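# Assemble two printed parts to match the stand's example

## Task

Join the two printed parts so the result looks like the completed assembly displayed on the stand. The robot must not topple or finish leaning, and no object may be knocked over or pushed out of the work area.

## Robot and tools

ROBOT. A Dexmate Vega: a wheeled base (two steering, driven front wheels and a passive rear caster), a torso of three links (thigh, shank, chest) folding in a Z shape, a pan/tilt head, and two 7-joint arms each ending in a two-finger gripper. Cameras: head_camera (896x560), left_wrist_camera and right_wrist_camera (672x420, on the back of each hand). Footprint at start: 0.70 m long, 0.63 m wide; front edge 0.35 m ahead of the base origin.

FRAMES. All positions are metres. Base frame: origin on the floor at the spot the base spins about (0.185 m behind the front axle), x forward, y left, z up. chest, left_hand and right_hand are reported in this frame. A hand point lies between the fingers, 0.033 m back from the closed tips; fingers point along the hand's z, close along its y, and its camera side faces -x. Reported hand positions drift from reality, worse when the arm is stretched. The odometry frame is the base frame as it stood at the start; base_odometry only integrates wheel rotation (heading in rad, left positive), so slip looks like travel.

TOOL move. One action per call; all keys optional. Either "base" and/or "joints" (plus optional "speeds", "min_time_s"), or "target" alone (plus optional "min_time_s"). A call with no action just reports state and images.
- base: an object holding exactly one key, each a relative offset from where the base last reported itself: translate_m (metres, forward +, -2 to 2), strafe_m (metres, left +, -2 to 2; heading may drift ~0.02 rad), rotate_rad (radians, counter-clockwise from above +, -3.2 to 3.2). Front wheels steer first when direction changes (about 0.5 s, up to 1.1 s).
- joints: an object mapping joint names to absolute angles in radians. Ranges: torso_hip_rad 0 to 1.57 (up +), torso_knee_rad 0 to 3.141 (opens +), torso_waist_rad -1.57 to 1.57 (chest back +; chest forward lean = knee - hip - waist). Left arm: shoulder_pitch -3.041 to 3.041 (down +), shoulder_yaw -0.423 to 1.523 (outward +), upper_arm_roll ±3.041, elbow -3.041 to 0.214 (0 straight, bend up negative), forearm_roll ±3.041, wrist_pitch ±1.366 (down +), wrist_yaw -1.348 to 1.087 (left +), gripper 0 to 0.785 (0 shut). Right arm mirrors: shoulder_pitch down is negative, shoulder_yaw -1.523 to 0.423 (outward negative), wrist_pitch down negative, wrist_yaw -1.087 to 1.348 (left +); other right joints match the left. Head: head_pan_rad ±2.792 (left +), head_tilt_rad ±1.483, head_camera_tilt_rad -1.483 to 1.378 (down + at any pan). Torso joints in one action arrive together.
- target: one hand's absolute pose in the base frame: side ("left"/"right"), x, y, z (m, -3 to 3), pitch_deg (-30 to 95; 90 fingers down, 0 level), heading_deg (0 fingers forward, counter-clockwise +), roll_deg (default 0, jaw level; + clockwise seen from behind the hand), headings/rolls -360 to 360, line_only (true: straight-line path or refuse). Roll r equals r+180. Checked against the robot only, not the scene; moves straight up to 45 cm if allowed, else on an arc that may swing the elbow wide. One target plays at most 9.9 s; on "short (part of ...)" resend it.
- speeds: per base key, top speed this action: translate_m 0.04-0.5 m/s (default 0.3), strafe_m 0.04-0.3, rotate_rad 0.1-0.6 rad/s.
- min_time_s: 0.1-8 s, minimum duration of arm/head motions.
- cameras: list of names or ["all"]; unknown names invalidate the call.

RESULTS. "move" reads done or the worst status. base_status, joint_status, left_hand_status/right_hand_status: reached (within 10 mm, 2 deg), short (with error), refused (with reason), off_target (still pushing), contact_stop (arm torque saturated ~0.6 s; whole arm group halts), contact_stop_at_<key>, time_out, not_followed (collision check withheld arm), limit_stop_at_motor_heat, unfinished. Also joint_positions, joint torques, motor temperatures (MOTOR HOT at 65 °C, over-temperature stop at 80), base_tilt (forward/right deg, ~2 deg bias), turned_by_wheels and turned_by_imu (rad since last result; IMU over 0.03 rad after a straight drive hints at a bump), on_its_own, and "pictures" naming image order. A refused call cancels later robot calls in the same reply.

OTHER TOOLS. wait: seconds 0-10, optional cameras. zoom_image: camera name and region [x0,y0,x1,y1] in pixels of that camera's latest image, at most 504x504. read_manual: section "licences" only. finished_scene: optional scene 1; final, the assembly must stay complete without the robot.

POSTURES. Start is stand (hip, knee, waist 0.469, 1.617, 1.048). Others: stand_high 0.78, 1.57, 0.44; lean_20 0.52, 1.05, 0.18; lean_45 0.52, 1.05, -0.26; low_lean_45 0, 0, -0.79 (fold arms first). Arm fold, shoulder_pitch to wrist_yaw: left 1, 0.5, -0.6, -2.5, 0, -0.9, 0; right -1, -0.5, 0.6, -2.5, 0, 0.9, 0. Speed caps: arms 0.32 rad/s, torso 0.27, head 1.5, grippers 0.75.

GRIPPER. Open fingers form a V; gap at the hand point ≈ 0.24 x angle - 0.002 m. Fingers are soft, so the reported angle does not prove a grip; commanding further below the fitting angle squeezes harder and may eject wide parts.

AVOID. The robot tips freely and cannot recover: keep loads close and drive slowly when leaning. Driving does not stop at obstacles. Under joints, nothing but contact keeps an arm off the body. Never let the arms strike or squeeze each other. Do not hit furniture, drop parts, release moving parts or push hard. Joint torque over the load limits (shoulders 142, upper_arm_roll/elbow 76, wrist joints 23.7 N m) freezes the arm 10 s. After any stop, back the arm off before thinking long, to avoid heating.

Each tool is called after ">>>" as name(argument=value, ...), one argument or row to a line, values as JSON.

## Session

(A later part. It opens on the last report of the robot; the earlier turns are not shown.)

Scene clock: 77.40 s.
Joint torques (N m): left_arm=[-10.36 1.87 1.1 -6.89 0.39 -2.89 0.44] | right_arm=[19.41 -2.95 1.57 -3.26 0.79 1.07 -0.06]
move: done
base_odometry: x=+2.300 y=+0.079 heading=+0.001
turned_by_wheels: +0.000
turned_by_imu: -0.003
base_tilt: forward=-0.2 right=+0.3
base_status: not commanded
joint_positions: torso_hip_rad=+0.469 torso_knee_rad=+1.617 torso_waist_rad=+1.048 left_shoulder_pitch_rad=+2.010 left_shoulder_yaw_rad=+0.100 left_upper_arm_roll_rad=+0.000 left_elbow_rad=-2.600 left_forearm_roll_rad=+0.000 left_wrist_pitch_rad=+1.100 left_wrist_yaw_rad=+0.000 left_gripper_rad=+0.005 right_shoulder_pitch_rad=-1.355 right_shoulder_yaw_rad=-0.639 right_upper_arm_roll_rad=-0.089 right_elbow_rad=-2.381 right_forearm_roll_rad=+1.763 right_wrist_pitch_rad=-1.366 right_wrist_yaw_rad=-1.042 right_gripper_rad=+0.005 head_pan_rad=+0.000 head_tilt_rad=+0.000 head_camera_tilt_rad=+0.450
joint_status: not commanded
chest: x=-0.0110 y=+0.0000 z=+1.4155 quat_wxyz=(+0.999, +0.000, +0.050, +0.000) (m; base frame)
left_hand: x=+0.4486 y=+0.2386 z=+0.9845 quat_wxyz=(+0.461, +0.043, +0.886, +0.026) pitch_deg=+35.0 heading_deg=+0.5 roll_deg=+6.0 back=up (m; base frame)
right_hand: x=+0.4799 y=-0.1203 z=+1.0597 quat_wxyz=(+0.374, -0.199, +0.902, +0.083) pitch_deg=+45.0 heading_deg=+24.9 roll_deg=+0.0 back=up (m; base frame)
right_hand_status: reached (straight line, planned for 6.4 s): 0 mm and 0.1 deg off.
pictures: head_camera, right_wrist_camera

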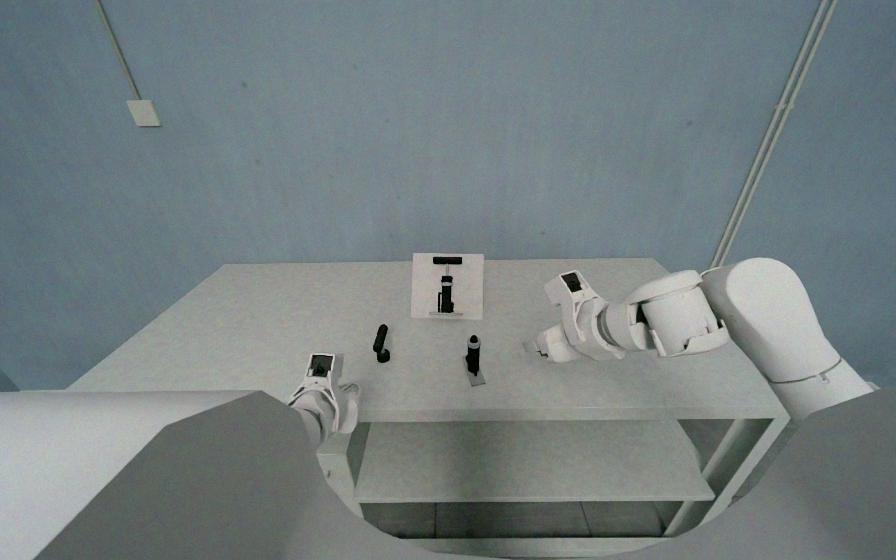

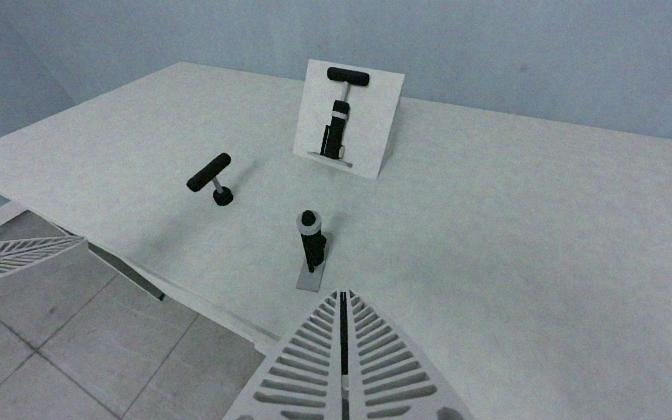

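>>> move(
  target={"side": "right", "x": 0.60, "y": -0.10, "z": 1.0, "pitch_deg": 50, "heading_deg": 30, "roll_deg": -90, "line_only": true},
  cameras=["right_wrist_camera", "head_camera"],
)

Scene clock: 85.50 s.
Joint torques (N m): left_arm=[-11.2 1.84 0.95 -8.33 0.8 -2.29 0.44] | right_arm=[24.02 -0.98 11.94 -3.54 -0.16 0.02 0.39]
move: done
base_odometry: x=+2.300 y=+0.079 heading=+0.001
turned_by_wheels: +0.000
turned_by_imu: -0.002
base_tilt: forward=-0.3 right=+0.1
base_status: not commanded
joint_positions: torso_hip_rad=+0.469 torso_knee_rad=+1.617 torso_waist_rad=+1.048 left_shoulder_pitch_rad=+2.010 left_shoulder_yaw_rad=+0.100 left_upper_arm_roll_rad=+0.000 left_elbow_rad=-2.600 left_forearm_roll_rad=+0.000 left_wrist_pitch_rad=+1.100 left_wrist_yaw_rad=+0.000 left_gripper_rad=+0.005 right_shoulder_pitch_rad=-1.022 right_shoulder_yaw_rad=-0.757 right_upper_arm_roll_rad=-0.656 right_elbow_rad=-1.944 right_forearm_roll_rad=+2.403 right_wrist_pitch_rad=+0.210 right_wrist_yaw_rad=-1.087 right_gripper_rad=+0.005 head_pan_rad=+0.000 head_tilt_rad=+0.000 head_camera_tilt_rad=+0.450
joint_status: not commanded
chest: x=-0.0110 y=+0.0000 z=+1.4155 quat_wxyz=(+0.999, +0.000, +0.050, +0.000) (m; base frame)
left_hand: x=+0.4486 y=+0.2386 z=+0.9845 quat_wxyz=(+0.461, +0.043, +0.886, +0.026) pitch_deg=+35.0 heading_deg=+0.5 roll_deg=+6.0 back=up (m; base frame)
right_hand: x=+0.5993 y=-0.0999 z=+1.0001 quat_wxyz=(+0.172, +0.467, +0.815, +0.296) pitch_deg=+50.0 heading_deg=+30.0 roll_deg=+89.6 (m; base frame)
right_hand_status: reached (straight line, planned for 5.3 s): 1 mm and 0.4 deg off.
pictures: head_camera, right_wrist_camera

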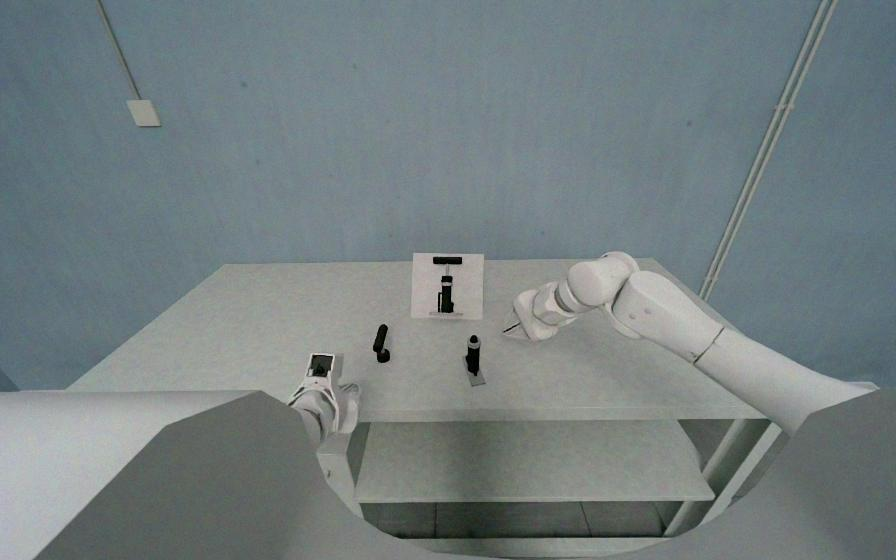

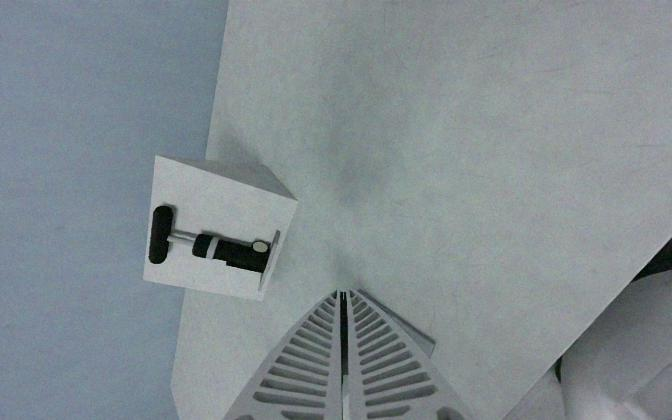

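>>> move(
  target={"side": "right", "x": 0.48, "y": -0.10, "z": 1.04, "pitch_deg": 50, "heading_deg": 20, "roll_deg": 0, "line_only": true},
)

>>> move(
  target={"side": "right", "x": 0.52, "y": -0.04, "z": 0.99, "pitch_deg": 50, "heading_deg": 20, "roll_deg": 0, "line_only": true},
  cameras=["right_wrist_camera", "head_camera"],
)

>>> zoom_image(
  camera="right_wrist_camera",
  region=[290, 150, 390, 280],
)

Scene clock: 91.23 s.
Joint torques (N m): left_arm=[-9.26 2.58 0.4 -5.71 0.2 -1.28 0.47] | right_arm=[20.19 -2.29 5.34 -4.76 -0.23 0.43 -0.05]
move: done
base_odometry: x=+2.300 y=+0.079 heading=+0.001
turned_by_wheels: +0.000
turned_by_imu: -0.002
base_tilt: forward=-0.3 right=+0.2
base_status: not commanded
joint_positions: torso_hip_rad=+0.469 torso_knee_rad=+1.617 torso_waist_rad=+1.048 left_shoulder_pitch_rad=+2.010 left_shoulder_yaw_rad=+0.100 left_upper_arm_roll_rad=+0.000 left_elbow_rad=-2.600 left_forearm_roll_rad=+0.000 left_wrist_pitch_rad=+1.100 left_wrist_yaw_rad=+0.000 left_gripper_rad=+0.005 right_shoulder_pitch_rad=-0.684 right_shoulder_yaw_rad=-1.168 right_upper_arm_roll_rad=-1.052 right_elbow_rad=-2.427 right_forearm_roll_rad=+1.972 right_wrist_pitch_rad=-0.596 right_wrist_yaw_rad=-1.087 right_gripper_rad=+0.005 head_pan_rad=+0.000 head_tilt_rad=+0.000 head_camera_tilt_rad=+0.450
joint_status: not commanded
chest: x=-0.0110 y=+0.0000 z=+1.4155 quat_wxyz=(+0.999, +0.000, +0.050, +0.000) (m; base frame)
left_hand: x=+0.4486 y=+0.2386 z=+0.9845 quat_wxyz=(+0.461, +0.043, +0.886, +0.026) pitch_deg=+35.0 heading_deg=+0.5 roll_deg=+6.0 back=up (m; base frame)
right_hand: x=+0.4805 y=-0.0997 z=+1.0397 quat_wxyz=(+0.336, -0.160, +0.926, +0.061) pitch_deg=+50.0 heading_deg=+20.1 roll_deg=+0.5 back=up (m; base frame)
right_hand_status: reached (straight line, planned for 2.9 s): 1 mm and 0.4 deg off.
pictures: none

Scene clock: 93.93 s.
Joint torques (N m): left_arm=[-10.21 3.84 -0.84 -6.87 0.41 -1.54 0.23] | right_arm=[22.65 -0.66 6.44 -2.02 -0.91 0.31 0.16]
move: done
base_odometry: x=+2.300 y=+0.079 heading=+0.001
turned_by_wheels: +0.000
turned_by_imu: -0.001
base_tilt: forward=-0.3 right=+0.1
base_status: not commanded
joint_positions: torso_hip_rad=+0.469 torso_knee_rad=+1.617 torso_waist_rad=+1.048 left_shoulder_pitch_rad=+2.010 left_shoulder_yaw_rad=+0.100 left_upper_arm_roll_rad=+0.000 left_elbow_rad=-2.600 left_forearm_roll_rad=+0.000 left_wrist_pitch_rad=+1.100 left_wrist_yaw_rad=+0.000 left_gripper_rad=+0.005 right_shoulder_pitch_rad=-0.580 right_shoulder_yaw_rad=-0.902 right_upper_arm_roll_rad=-1.277 right_elbow_rad=-2.179 right_forearm_roll_rad=+1.834 right_wrist_pitch_rad=-0.537 right_wrist_yaw_rad=-1.081 right_gripper_rad=+0.005 head_pan_rad=+0.000 head_tilt_rad=+0.000 head_camera_tilt_rad=+0.450
joint_status: not commanded
chest: x=-0.0110 y=+0.0000 z=+1.4155 quat_wxyz=(+0.999, +0.000, +0.050, +0.000) (m; base frame)
left_hand: x=+0.4486 y=+0.2386 z=+0.9845 quat_wxyz=(+0.461, +0.043, +0.886, +0.026) pitch_deg=+35.0 heading_deg=+0.5 roll_deg=+6.0 back=up (m; base frame)
right_hand: x=+0.5193 y=-0.0411 z=+0.9907 quat_wxyz=(+0.337, -0.163, +0.926, +0.060) pitch_deg=+50.0 heading_deg=+20.0 roll_deg=+0.1 back=up (m; base frame)
right_hand_status: reached (straight line, planned for 1.4 s): 1 mm and 0.0 deg off.
pictures: head_camera, right_wrist_camera

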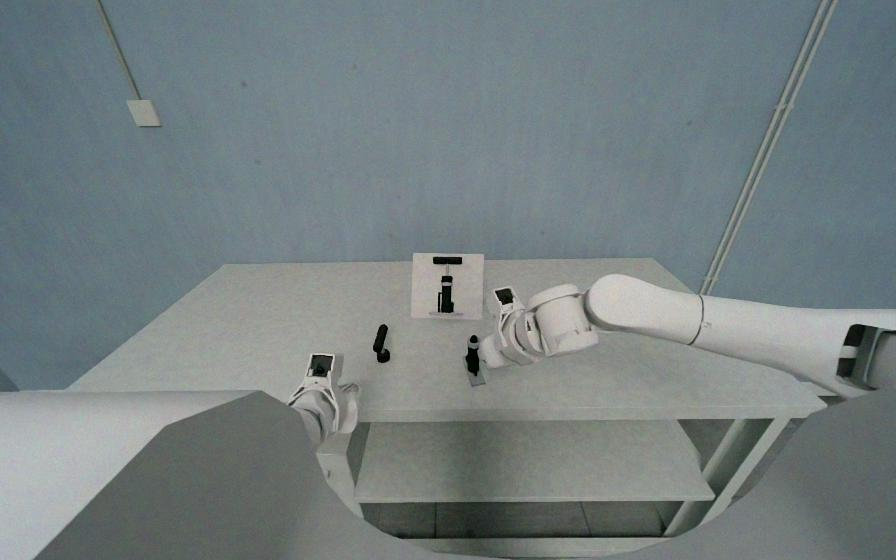

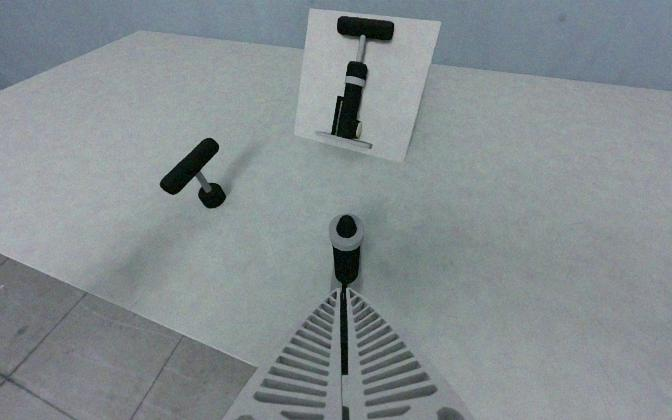

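Scaled by 3.877 from the camera's 672x420 image, which has a finer 960x600 frame.

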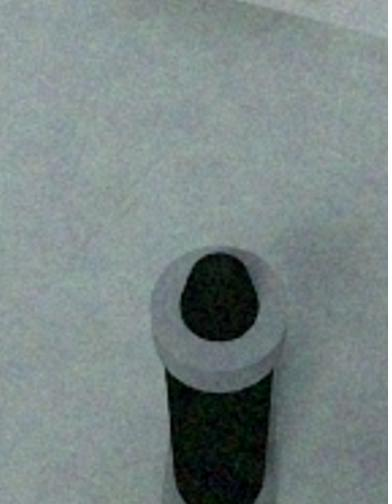

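>>> move(
  target={"side": "left", "x": 0.50, "y": 0.222, "z": 1.06, "pitch_deg": 40, "heading_deg": 0, "roll_deg": 0, "line_only": true},
  cameras=["left_wrist_camera", "right_wrist_camera"],
)

Scene clock: 96.87 s.
Joint torques (N m): left_arm=[-9.36 1.29 -0.05 -7.82 0.55 -1.42 0.53] | right_arm=[24.07 -1.62 5.25 -1 -0.57 1.25 0.1]
move: refused
base_odometry: x=+2.300 y=+0.079 heading=+0.001
turned_by_wheels: +0.000
turned_by_imu: -0.001
base_tilt: forward=-0.2 right=+0.1
base_status: not commanded
joint_positions: torso_hip_rad=+0.469 torso_knee_rad=+1.617 torso_waist_rad=+1.048 left_shoulder_pitch_rad=+2.010 left_shoulder_yaw_rad=+0.100 left_upper_arm_roll_rad=+0.000 left_elbow_rad=-2.600 left_forearm_roll_rad=+0.000 left_wrist_pitch_rad=+1.100 left_wrist_yaw_rad=+0.000 left_gripper_rad=+0.005 right_shoulder_pitch_rad=-0.579 right_shoulder_yaw_rad=-0.897 right_upper_arm_roll_rad=-1.280 right_elbow_rad=-2.174 right_forearm_roll_rad=+1.832 right_wrist_pitch_rad=-0.536 right_wrist_yaw_rad=-1.081 right_gripper_rad=+0.005 head_pan_rad=+0.000 head_tilt_rad=+0.000 head_camera_tilt_rad=+0.450
joint_status: not commanded
chest: x=-0.0110 y=+0.0000 z=+1.4155 quat_wxyz=(+0.999, +0.000, +0.050, +0.000) (m; base frame)
left_hand: x=+0.4486 y=+0.2386 z=+0.9845 quat_wxyz=(+0.461, +0.043, +0.886, +0.026) pitch_deg=+35.0 heading_deg=+0.5 roll_deg=+6.0 back=up (m; base frame)
left_hand_status: refused: neither the straight line nor an arc passes: along the straight line the arm gets 67% of the way (left_wrist_pitch_rad and left_wrist_yaw_rad at their limits); the best arc brings the left finger within 1.9 cm of the right palm (limit 2.0). Nothing moved.
right_hand: x=+0.5199 y=-0.0400 z=+0.9899 quat_wxyz=(+0.337, -0.163, +0.925, +0.059) pitch_deg=+50.0 heading_deg=+20.0 roll_deg=+0.0 back=up (m; base frame)
pictures: left_wrist_camera, right_wrist_camera

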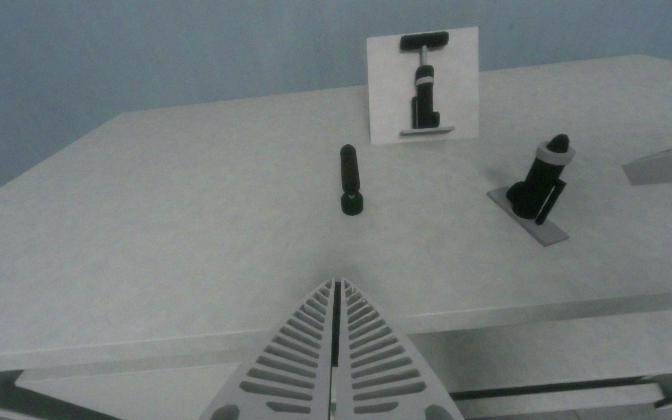

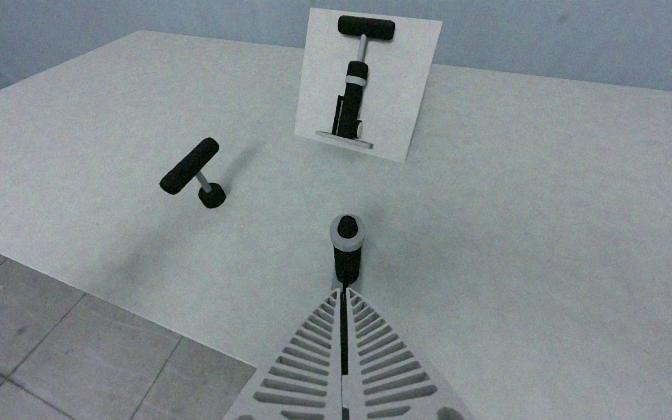

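>>> move(
  target={"side": "right", "x": 0.46, "y": -0.14, "z": 1.05, "pitch_deg": 45, "heading_deg": 20, "roll_deg": 0, "line_only": true},
)

>>> move(
  base={"translate_m": -0.13},
  speeds={"translate_m": 0.1},
)

>>> move(
  base={"strafe_m": -0.13},
  speeds={"strafe_m": 0.1},
  cameras=["all"],
)

Scene clock: 103.33 s.
Joint torques (N m): left_arm=[-9.08 4.12 0.86 -7.14 0.55 -1.44 0.27] | right_arm=[7.44 -5.14 11.81 -3.93 -0.51 0.73 -0.18]
move: done
base_odometry: x=+2.300 y=+0.079 heading=+0.001
turned_by_wheels: +0.000
turned_by_imu: -0.002
base_tilt: forward=-0.2 right=+0.0
base_status: not commanded
joint_positions: torso_hip_rad=+0.469 torso_knee_rad=+1.617 torso_waist_rad=+1.048 left_shoulder_pitch_rad=+2.010 left_shoulder_yaw_rad=+0.100 left_upper_arm_roll_rad=+0.000 left_elbow_rad=-2.600 left_forearm_roll_rad=+0.000 left_wrist_pitch_rad=+1.100 left_wrist_yaw_rad=+0.000 left_gripper_rad=+0.005 right_shoulder_pitch_rad=-0.667 right_shoulder_yaw_rad=-1.467 right_upper_arm_roll_rad=-1.171 right_elbow_rad=-2.603 right_forearm_roll_rad=+1.804 right_wrist_pitch_rad=-0.420 right_wrist_yaw_rad=-0.886 right_gripper_rad=+0.005 head_pan_rad=+0.000 head_tilt_rad=+0.000 head_camera_tilt_rad=+0.450
joint_status: not commanded
chest: x=-0.0110 y=+0.0000 z=+1.4155 quat_wxyz=(+0.999, +0.000, +0.050, +0.000) (m; base frame)
left_hand: x=+0.4486 y=+0.2386 z=+0.9845 quat_wxyz=(+0.461, +0.043, +0.886, +0.026) pitch_deg=+35.0 heading_deg=+0.5 roll_deg=+6.0 back=up (m; base frame)
right_hand: x=+0.4605 y=-0.1395 z=+1.0494 quat_wxyz=(+0.376, -0.160, +0.910, +0.066) pitch_deg=+45.1 heading_deg=+20.0 roll_deg=+0.0 back=up (m; base frame)
right_hand_status: reached (straight line, planned for 2.1 s): 1 mm and 0.1 deg off.
pictures: none

Scene clock: 105.63 s.
Joint torques (N m): left_arm=[-8.66 1.58 1.29 -6.8 0.72 -2.2 0.45] | right_arm=[5.74 -5.59 11.28 -1.69 -0.54 0.77 0.13]
move: done
base_odometry: x=+2.170 y=+0.079 heading=+0.001
turned_by_wheels: +0.001
turned_by_imu: +0.001
base_tilt: forward=-0.3 right=+0.2
base_status: done
joint_positions: torso_hip_rad=+0.469 torso_knee_rad=+1.617 torso_waist_rad=+1.048 left_shoulder_pitch_rad=+2.010 left_shoulder_yaw_rad=+0.100 left_upper_arm_roll_rad=+0.000 left_elbow_rad=-2.600 left_forearm_roll_rad=+0.000 left_wrist_pitch_rad=+1.100 left_wrist_yaw_rad=+0.000 left_gripper_rad=+0.005 right_shoulder_pitch_rad=-0.668 right_shoulder_yaw_rad=-1.472 right_upper_arm_roll_rad=-1.170 right_elbow_rad=-2.606 right_forearm_roll_rad=+1.804 right_wrist_pitch_rad=-0.419 right_wrist_yaw_rad=-0.884 right_gripper_rad=+0.005 head_pan_rad=+0.000 head_tilt_rad=+0.000 head_camera_tilt_rad=+0.450
joint_status: not commanded
chest: x=-0.0111 y=+0.0000 z=+1.4155 quat_wxyz=(+0.999, +0.000, +0.050, +0.000) (m; base frame)
left_hand: x=+0.4485 y=+0.2386 z=+0.9846 quat_wxyz=(+0.461, +0.043, +0.886, +0.026) pitch_deg=+35.0 heading_deg=+0.5 roll_deg=+6.0 back=up (m; base frame)
right_hand: x=+0.4599 y=-0.1401 z=+1.0498 quat_wxyz=(+0.377, -0.160, +0.910, +0.066) pitch_deg=+45.0 heading_deg=+20.0 roll_deg=+0.0 back=up (m; base frame)
pictures: none

Scene clock: 108.93 s.
Joint torques (N m): left_arm=[-9.74 2.96 -0.32 -7.22 0.95 -2.01 0.75] | right_arm=[6.58 -2.83 11.18 -4.13 -0.37 0.57 -0.05]
move: done
base_odometry: x=+2.170 y=-0.051 heading=+0.001
turned_by_wheels: +0.000
turned_by_imu: +0.003
base_tilt: forward=-0.3 right=+0.1
base_status: done
joint_positions: torso_hip_rad=+0.469 torso_knee_rad=+1.617 torso_waist_rad=+1.048 left_shoulder_pitch_rad=+2.010 left_shoulder_yaw_rad=+0.100 left_upper_arm_roll_rad=+0.000 left_elbow_rad=-2.600 left_forearm_roll_rad=+0.000 left_wrist_pitch_rad=+1.100 left_wrist_yaw_rad=+0.000 left_gripper_rad=+0.005 right_shoulder_pitch_rad=-0.668 right_shoulder_yaw_rad=-1.472 right_upper_arm_roll_rad=-1.170 right_elbow_rad=-2.606 right_forearm_roll_rad=+1.804 right_wrist_pitch_rad=-0.419 right_wrist_yaw_rad=-0.884 right_gripper_rad=+0.005 head_pan_rad=+0.000 head_tilt_rad=+0.000 head_camera_tilt_rad=+0.450
joint_status: not commanded
chest: x=-0.0111 y=+0.0000 z=+1.4155 quat_wxyz=(+0.999, +0.000, +0.050, +0.000) (m; base frame)
left_hand: x=+0.4485 y=+0.2386 z=+0.9846 quat_wxyz=(+0.461, +0.043, +0.886, +0.026) pitch_deg=+35.0 heading_deg=+0.5 roll_deg=+6.0 back=up (m; base frame)
right_hand: x=+0.4599 y=-0.1401 z=+1.0498 quat_wxyz=(+0.377, -0.160, +0.910, +0.066) pitch_deg=+45.0 heading_deg=+20.0 roll_deg=+0.0 back=up (m; base frame)
pictures: head_camera, left_wrist_camera, right_wrist_camera

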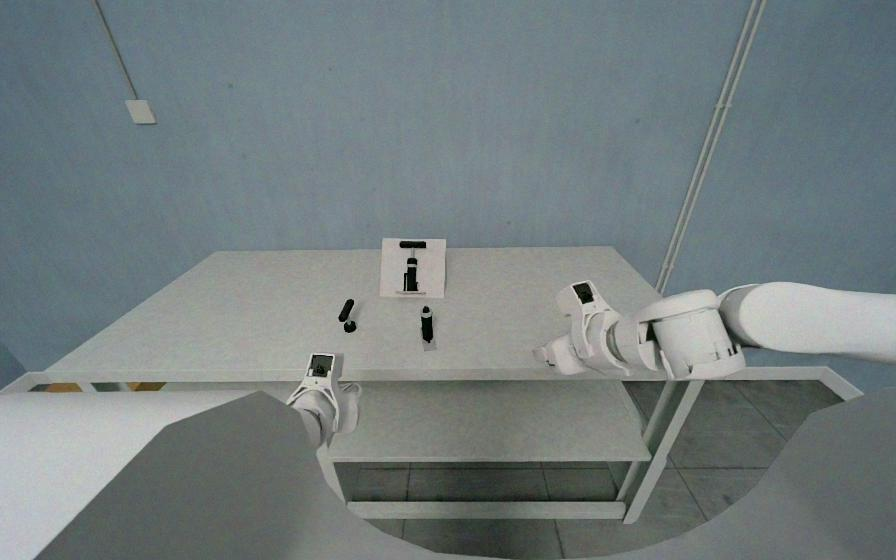

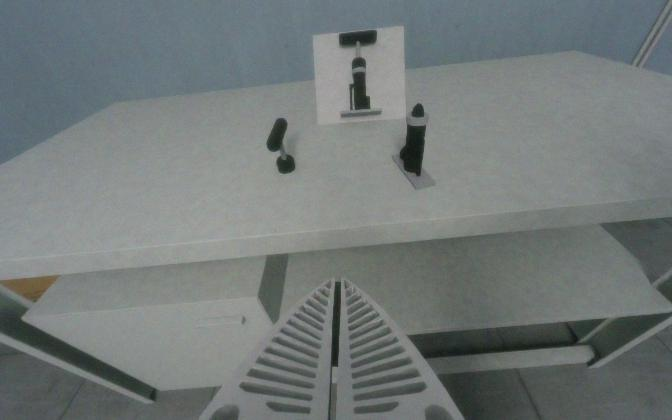

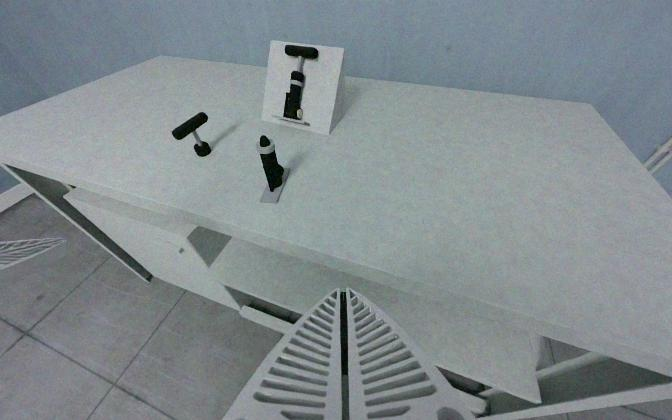

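>>> move(
  target={"side": "left", "x": 0.61, "y": 0.352, "z": 1.06, "pitch_deg": 40, "heading_deg": 0, "roll_deg": 0, "line_only": true},
  cameras=["left_wrist_camera", "right_wrist_camera"],
)

Scene clock: 115.00 s.
Joint torques (N m): left_arm=[-21.87 7.49 -2.73 -3.18 -0.86 -0.43 0.3] | right_arm=[7.65 -3.22 10.61 -2.93 -0.4 1.4 -0.09]
move: done
base_odometry: x=+2.170 y=-0.051 heading=+0.001
turned_by_wheels: +0.000
turned_by_imu: -0.002
base_tilt: forward=-0.3 right=+0.3
base_status: not commanded
joint_positions: torso_hip_rad=+0.469 torso_knee_rad=+1.617 torso_waist_rad=+1.048 left_shoulder_pitch_rad=+1.318 left_shoulder_yaw_rad=+0.529 left_upper_arm_roll_rad=-0.209 left_elbow_rad=-2.072 left_forearm_roll_rad=-0.980 left_wrist_pitch_rad=+1.366 left_wrist_yaw_rad=+0.428 left_gripper_rad=+0.005 right_shoulder_pitch_rad=-0.668 right_shoulder_yaw_rad=-1.472 right_upper_arm_roll_rad=-1.170 right_elbow_rad=-2.606 right_forearm_roll_rad=+1.804 right_wrist_pitch_rad=-0.419 right_wrist_yaw_rad=-0.884 right_gripper_rad=+0.005 head_pan_rad=+0.000 head_tilt_rad=+0.000 head_camera_tilt_rad=+0.450
joint_status: not commanded
chest: x=-0.0111 y=+0.0000 z=+1.4155 quat_wxyz=(+0.999, +0.000, +0.050, +0.000) (m; base frame)
left_hand: x=+0.6089 y=+0.3511 z=+1.0590 quat_wxyz=(+0.423, +0.000, +0.906, +0.000) pitch_deg=+40.0 heading_deg=+0.0 roll_deg=+0.0 back=up (m; base frame)
left_hand_status: reached (straight line, planned for 4.3 s): 2 mm and 0.1 deg off.
right_hand: x=+0.4599 y=-0.1401 z=+1.0498 quat_wxyz=(+0.377, -0.160, +0.910, +0.066) pitch_deg=+45.0 heading_deg=+20.0 roll_deg=+0.0 back=up (m; base frame)
pictures: left_wrist_camera, right_wrist_camera

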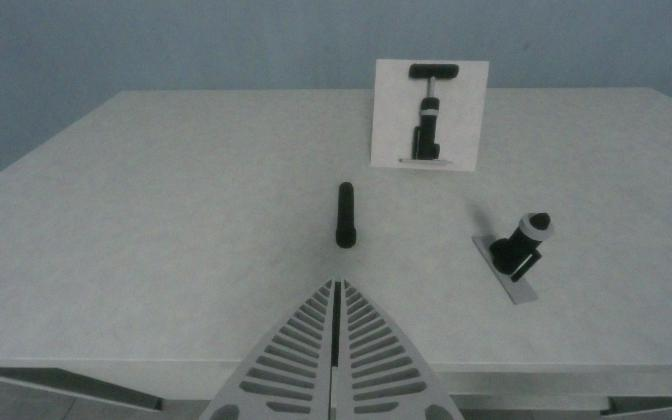

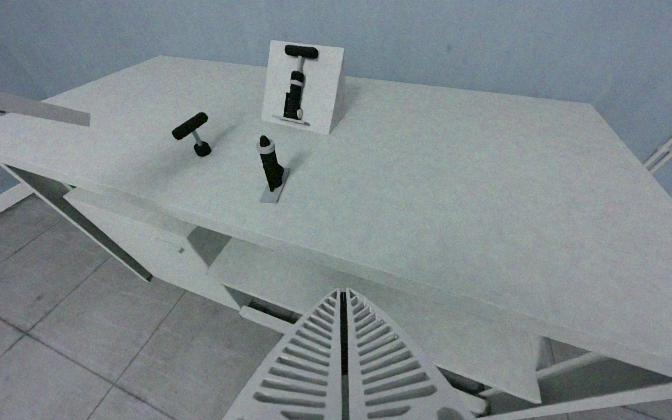

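>>> zoom_image(
  camera="left_wrist_camera",
  region=[290, 160, 400, 270],
)

>>> zoom_image(
  camera="left_wrist_camera",
  region=[460, 190, 580, 310],
)

>>> zoom_image(
  camera="right_wrist_camera",
  region=[160, 90, 310, 220],
)

Scaled by 4.582 from the camera's 672x420 image, which has a finer 960x600 frame.

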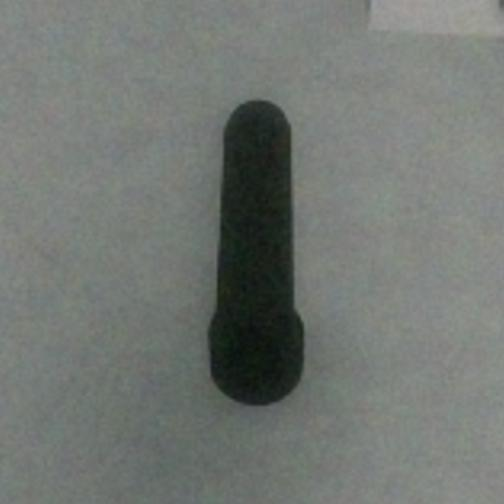

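Scaled by 4.200 from the camera's 672x420 image, which has a finer 960x600 frame.

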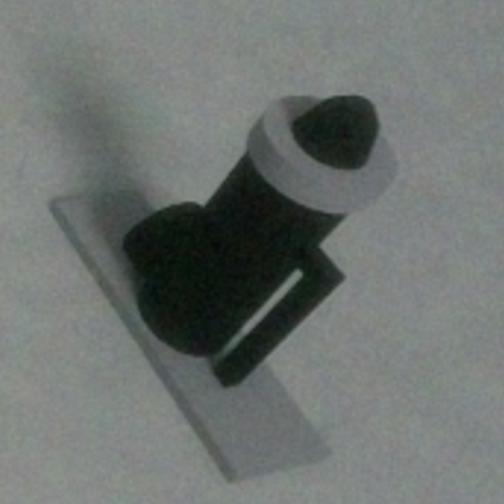

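Scaled by 3.360 from the camera's 672x420 image, which has a finer 960x600 frame.

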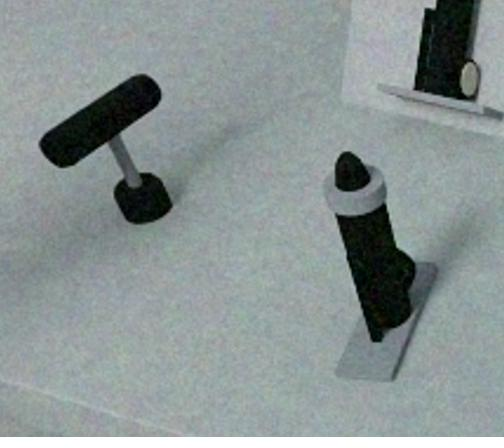

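>>> move(
  joints={"left_gripper_rad": 0.35},
)

>>> move(
  target={"side": "left", "x": 0.665, "y": 0.344, "z": 1.04, "pitch_deg": 40, "heading_deg": 0, "roll_deg": 0, "line_only": true},
  cameras=["all"],
)

Scene clock: 123.20 s.
Joint torques (N m): left_arm=[-21.81 10.64 -2.51 -3.95 -0.26 -1.59 0.57] | right_arm=[4.28 -2.6 11.55 -3.35 -0.87 0.61 -0.26]
move: done
base_odometry: x=+2.170 y=-0.051 heading=+0.001
turned_by_wheels: +0.000
turned_by_imu: -0.001
base_tilt: forward=-0.3 right=+0.3
base_status: not commanded
joint_positions: torso_hip_rad=+0.469 torso_knee_rad=+1.617 torso_waist_rad=+1.048 left_shoulder_pitch_rad=+1.314 left_shoulder_yaw_rad=+0.532 left_upper_arm_roll_rad=-0.209 left_elbow_rad=-2.067 left_forearm_roll_rad=-0.984 left_wrist_pitch_rad=+1.366 left_wrist_yaw_rad=+0.430 left_gripper_rad=+0.350 right_shoulder_pitch_rad=-0.668 right_shoulder_yaw_rad=-1.472 right_upper_arm_roll_rad=-1.170 right_elbow_rad=-2.606 right_forearm_roll_rad=+1.804 right_wrist_pitch_rad=-0.419 right_wrist_yaw_rad=-0.884 right_gripper_rad=+0.005 head_pan_rad=+0.000 head_tilt_rad=+0.000 head_camera_tilt_rad=+0.450
joint_status: all done
chest: x=-0.0111 y=+0.0000 z=+1.4155 quat_wxyz=(+0.999, +0.000, +0.050, +0.000) (m; base frame)
left_hand: x=+0.6099 y=+0.3520 z=+1.0597 quat_wxyz=(+0.422, +0.000, +0.906, +0.000) pitch_deg=+40.0 heading_deg=+0.0 roll_deg=+0.0 back=up (m; base frame)
right_hand: x=+0.4599 y=-0.1401 z=+1.0498 quat_wxyz=(+0.377, -0.160, +0.910, +0.066) pitch_deg=+45.0 heading_deg=+20.0 roll_deg=+0.0 back=up (m; base frame)
pictures: none

Scene clock: 125.53 s.
Joint torques (N m): left_arm=[-20.1 10.37 -3.68 -3.5 0.71 -2.2 -0.39] | right_arm=[6.19 -3.52 11.1 -3.59 -0.63 0.57 -0.02]
move: done
base_odometry: x=+2.170 y=-0.051 heading=+0.001
turned_by_wheels: +0.000
turned_by_imu: -0.001
base_tilt: forward=-0.3 right=+0.2
base_status: not commanded
joint_positions: torso_hip_rad=+0.469 torso_knee_rad=+1.617 torso_waist_rad=+1.048 left_shoulder_pitch_rad=+1.182 left_shoulder_yaw_rad=+0.560 left_upper_arm_roll_rad=-0.035 left_elbow_rad=-1.853 left_forearm_roll_rad=-0.891 left_wrist_pitch_rad=+1.226 left_wrist_yaw_rad=+0.360 left_gripper_rad=+0.350 right_shoulder_pitch_rad=-0.668 right_shoulder_yaw_rad=-1.472 right_upper_arm_roll_rad=-1.170 right_elbow_rad=-2.606 right_forearm_roll_rad=+1.804 right_wrist_pitch_rad=-0.419 right_wrist_yaw_rad=-0.884 right_gripper_rad=+0.005 head_pan_rad=+0.000 head_tilt_rad=+0.000 head_camera_tilt_rad=+0.450
joint_status: not commanded
chest: x=-0.0111 y=+0.0000 z=+1.4155 quat_wxyz=(+0.999, +0.000, +0.050, +0.000) (m; base frame)
left_hand: x=+0.6637 y=+0.3440 z=+1.0400 quat_wxyz=(+0.422, +0.000, +0.906, +0.000) pitch_deg=+40.0 heading_deg=+0.0 roll_deg=+0.0 back=up (m; base frame)
left_hand_status: reached (straight line, planned for 1.0 s): 1 mm and 0.1 deg off.
right_hand: x=+0.4599 y=-0.1401 z=+1.0498 quat_wxyz=(+0.377, -0.160, +0.910, +0.066) pitch_deg=+45.0 heading_deg=+20.0 roll_deg=+0.0 back=up (m; base frame)
pictures: head_camera, left_wrist_camera, right_wrist_camera

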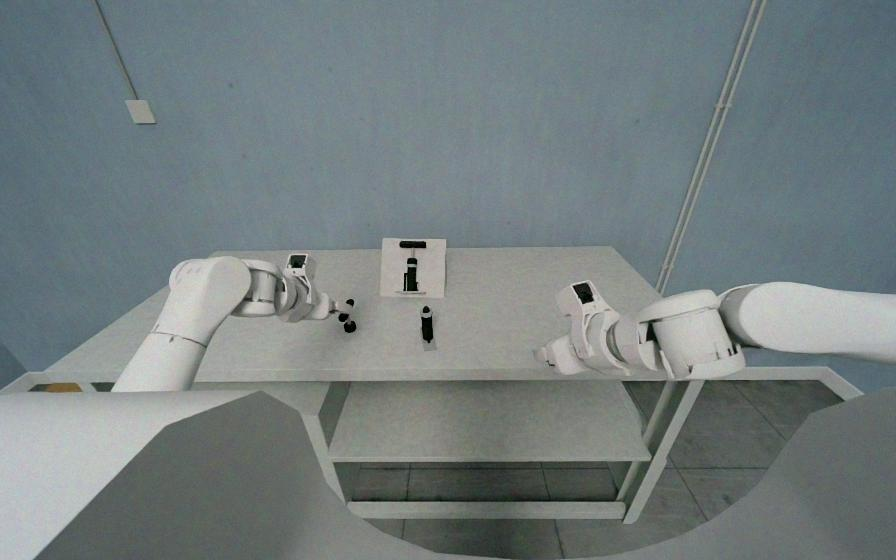

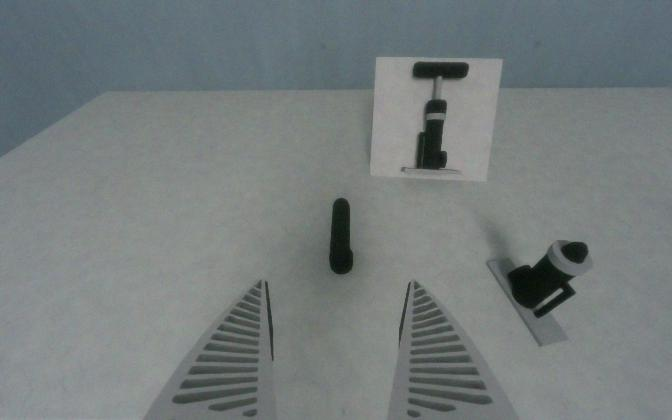

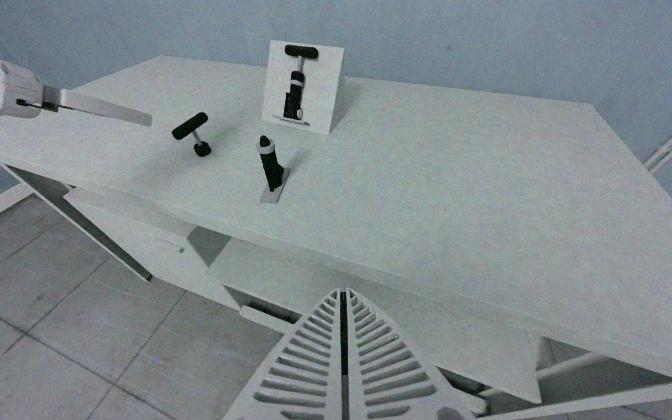

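>>> zoom_image(
  camera="left_wrist_camera",
  region=[280, 180, 400, 300],
)

>>> zoom_image(
  camera="left_wrist_camera",
  region=[470, 220, 610, 360],
)

>>> zoom_image(
  camera="head_camera",
  region=[260, 230, 460, 370],
)

>>> zoom_image(
  camera="right_wrist_camera",
  region=[0, 40, 300, 220],
)

Scaled by 4.200 from the camera's 672x420 image, which has a finer 960x600 frame.

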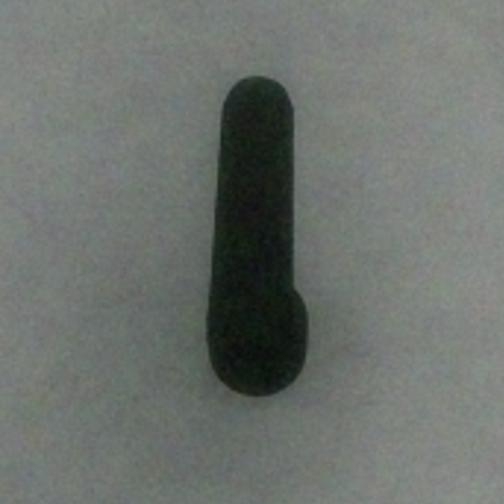

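Scaled by 3.600 from the camera's 672x420 image, which has a finer 960x600 frame.

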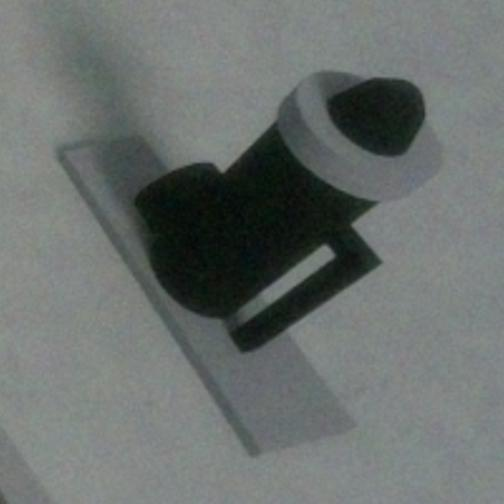

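Scaled by 2.520 from the camera's 896x560 image, which has a finer 960x600 frame.

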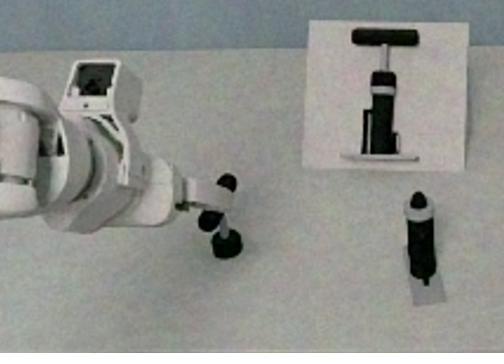

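Scaled by 1.680 from the camera's 672x420 image, which has a finer 960x600 frame.

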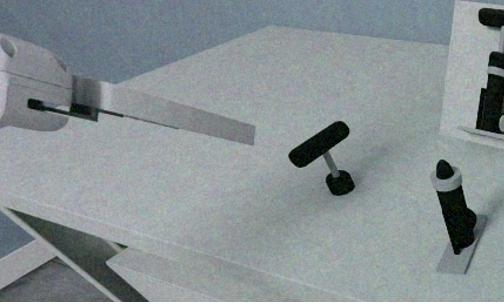

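>>> zoom_image(
  camera="right_wrist_camera",
  region=[0, 0, 336, 420],
)

>>> zoom_image(
  camera="right_wrist_camera",
  region=[336, 0, 672, 420],
)

Scaled by 1.200 from the camera's 672x420 image, which has a finer 960x600 frame.

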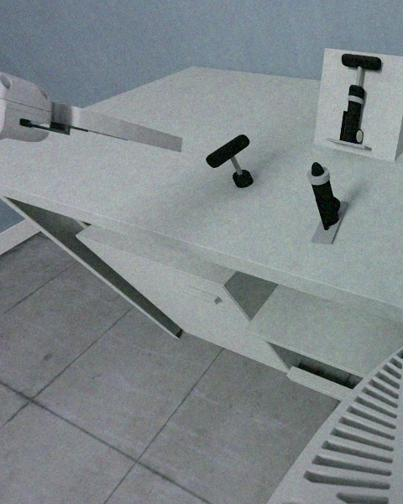

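Scaled by 1.200 from the camera's 672x420 image, which has a finer 960x600 frame.

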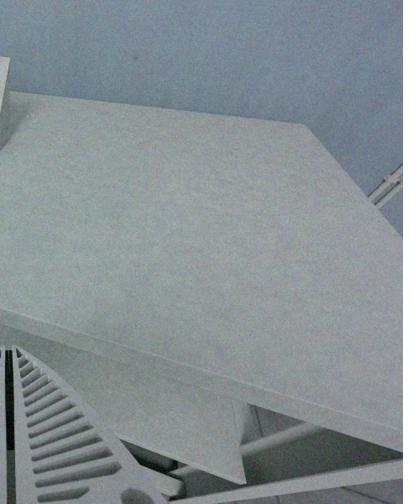

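>>> move(
  target={"side": "left", "x": 0.72, "y": 0.341, "z": 1.02, "pitch_deg": 40, "heading_deg": 0, "roll_deg": 0, "line_only": true},
  cameras=["all"],
)

>>> zoom_image(
  camera="left_wrist_camera",
  region=[240, 180, 440, 340],
)

>>> zoom_image(
  camera="right_wrist_camera",
  region=[80, 70, 300, 210],
)

>>> zoom_image(
  camera="head_camera",
  region=[280, 260, 460, 370],
)

Scene clock: 141.30 s.
Joint torques (N m): left_arm=[-24.34 2.83 -3.8 -4.04 0.39 -0.53 -0.07] | right_arm=[5.18 -2.11 12.69 -3.14 -0.87 0.61 -0.23]
move: done
base_odometry: x=+2.170 y=-0.051 heading=+0.001
turned_by_wheels: +0.000
turned_by_imu: -0.002
base_tilt: forward=-0.2 right=+0.2
base_status: not commanded
joint_positions: torso_hip_rad=+0.469 torso_knee_rad=+1.617 torso_waist_rad=+1.048 left_shoulder_pitch_rad=+1.020 left_shoulder_yaw_rad=+0.559 left_upper_arm_roll_rad=+0.133 left_elbow_rad=-1.588 left_forearm_roll_rad=-0.793 left_wrist_pitch_rad=+1.079 left_wrist_yaw_rad=+0.261 left_gripper_rad=+0.350 right_shoulder_pitch_rad=-0.668 right_shoulder_yaw_rad=-1.472 right_upper_arm_roll_rad=-1.170 right_elbow_rad=-2.606 right_forearm_roll_rad=+1.804 right_wrist_pitch_rad=-0.419 right_wrist_yaw_rad=-0.884 right_gripper_rad=+0.005 head_pan_rad=+0.000 head_tilt_rad=+0.000 head_camera_tilt_rad=+0.450
joint_status: not commanded
chest: x=-0.0111 y=+0.0000 z=+1.4155 quat_wxyz=(+0.999, +0.000, +0.050, +0.000) (m; base frame)
left_hand: x=+0.7189 y=+0.3410 z=+1.0198 quat_wxyz=(+0.422, +0.000, +0.906, +0.000) pitch_deg=+40.1 heading_deg=+0.0 roll_deg=+0.0 back=up (m; base frame)
left_hand_status: reached (straight line, planned for 1.2 s): 1 mm and 0.1 deg off.
right_hand: x=+0.4599 y=-0.1401 z=+1.0498 quat_wxyz=(+0.377, -0.160, +0.910, +0.066) pitch_deg=+45.0 heading_deg=+20.0 roll_deg=+0.0 back=up (m; base frame)
pictures: head_camera, left_wrist_camera, right_wrist_camera

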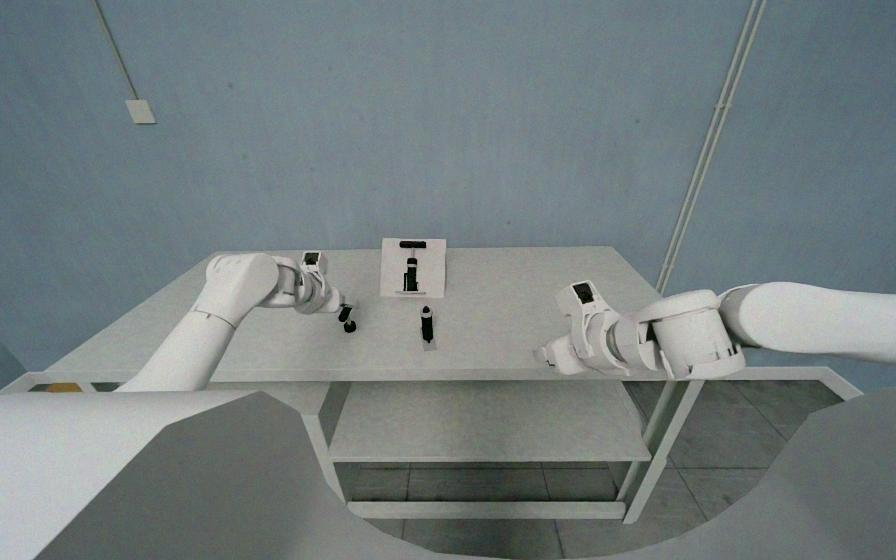

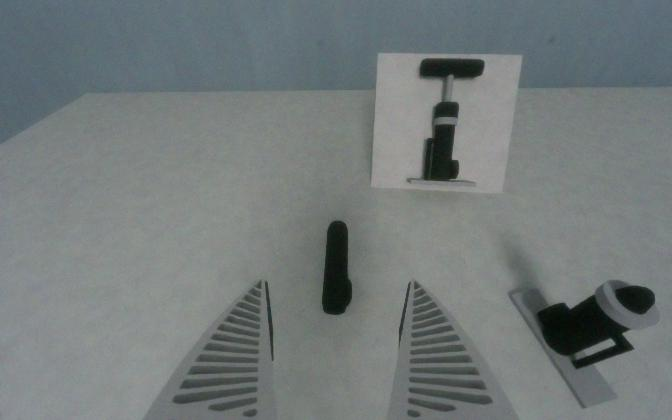

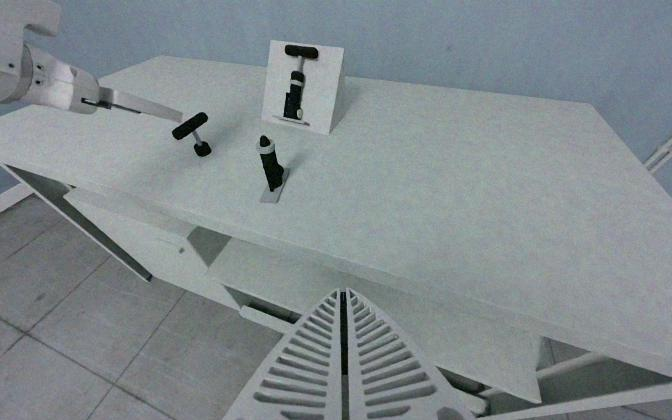

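Scaled by 2.520 from the camera's 672x420 image, which has a finer 960x600 frame.

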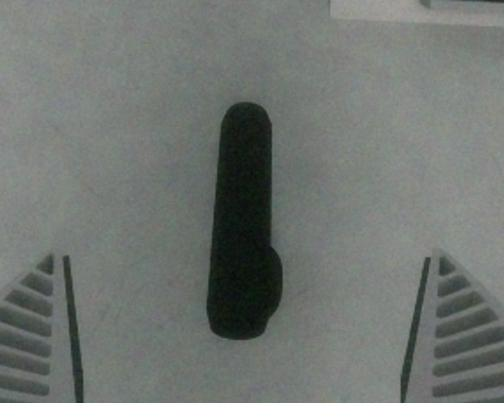

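Scaled by 2.291 from the camera's 672x420 image, which has a finer 960x600 frame.

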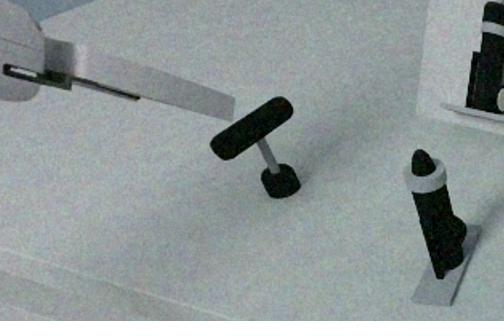

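Scaled by 2.800 from the camera's 896x560 image, which has a finer 960x600 frame.

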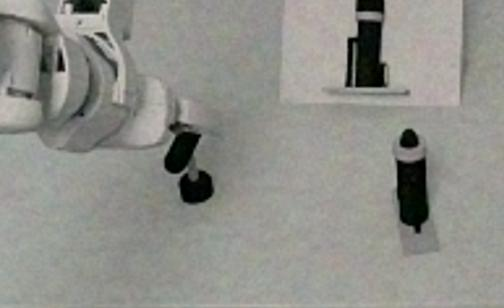

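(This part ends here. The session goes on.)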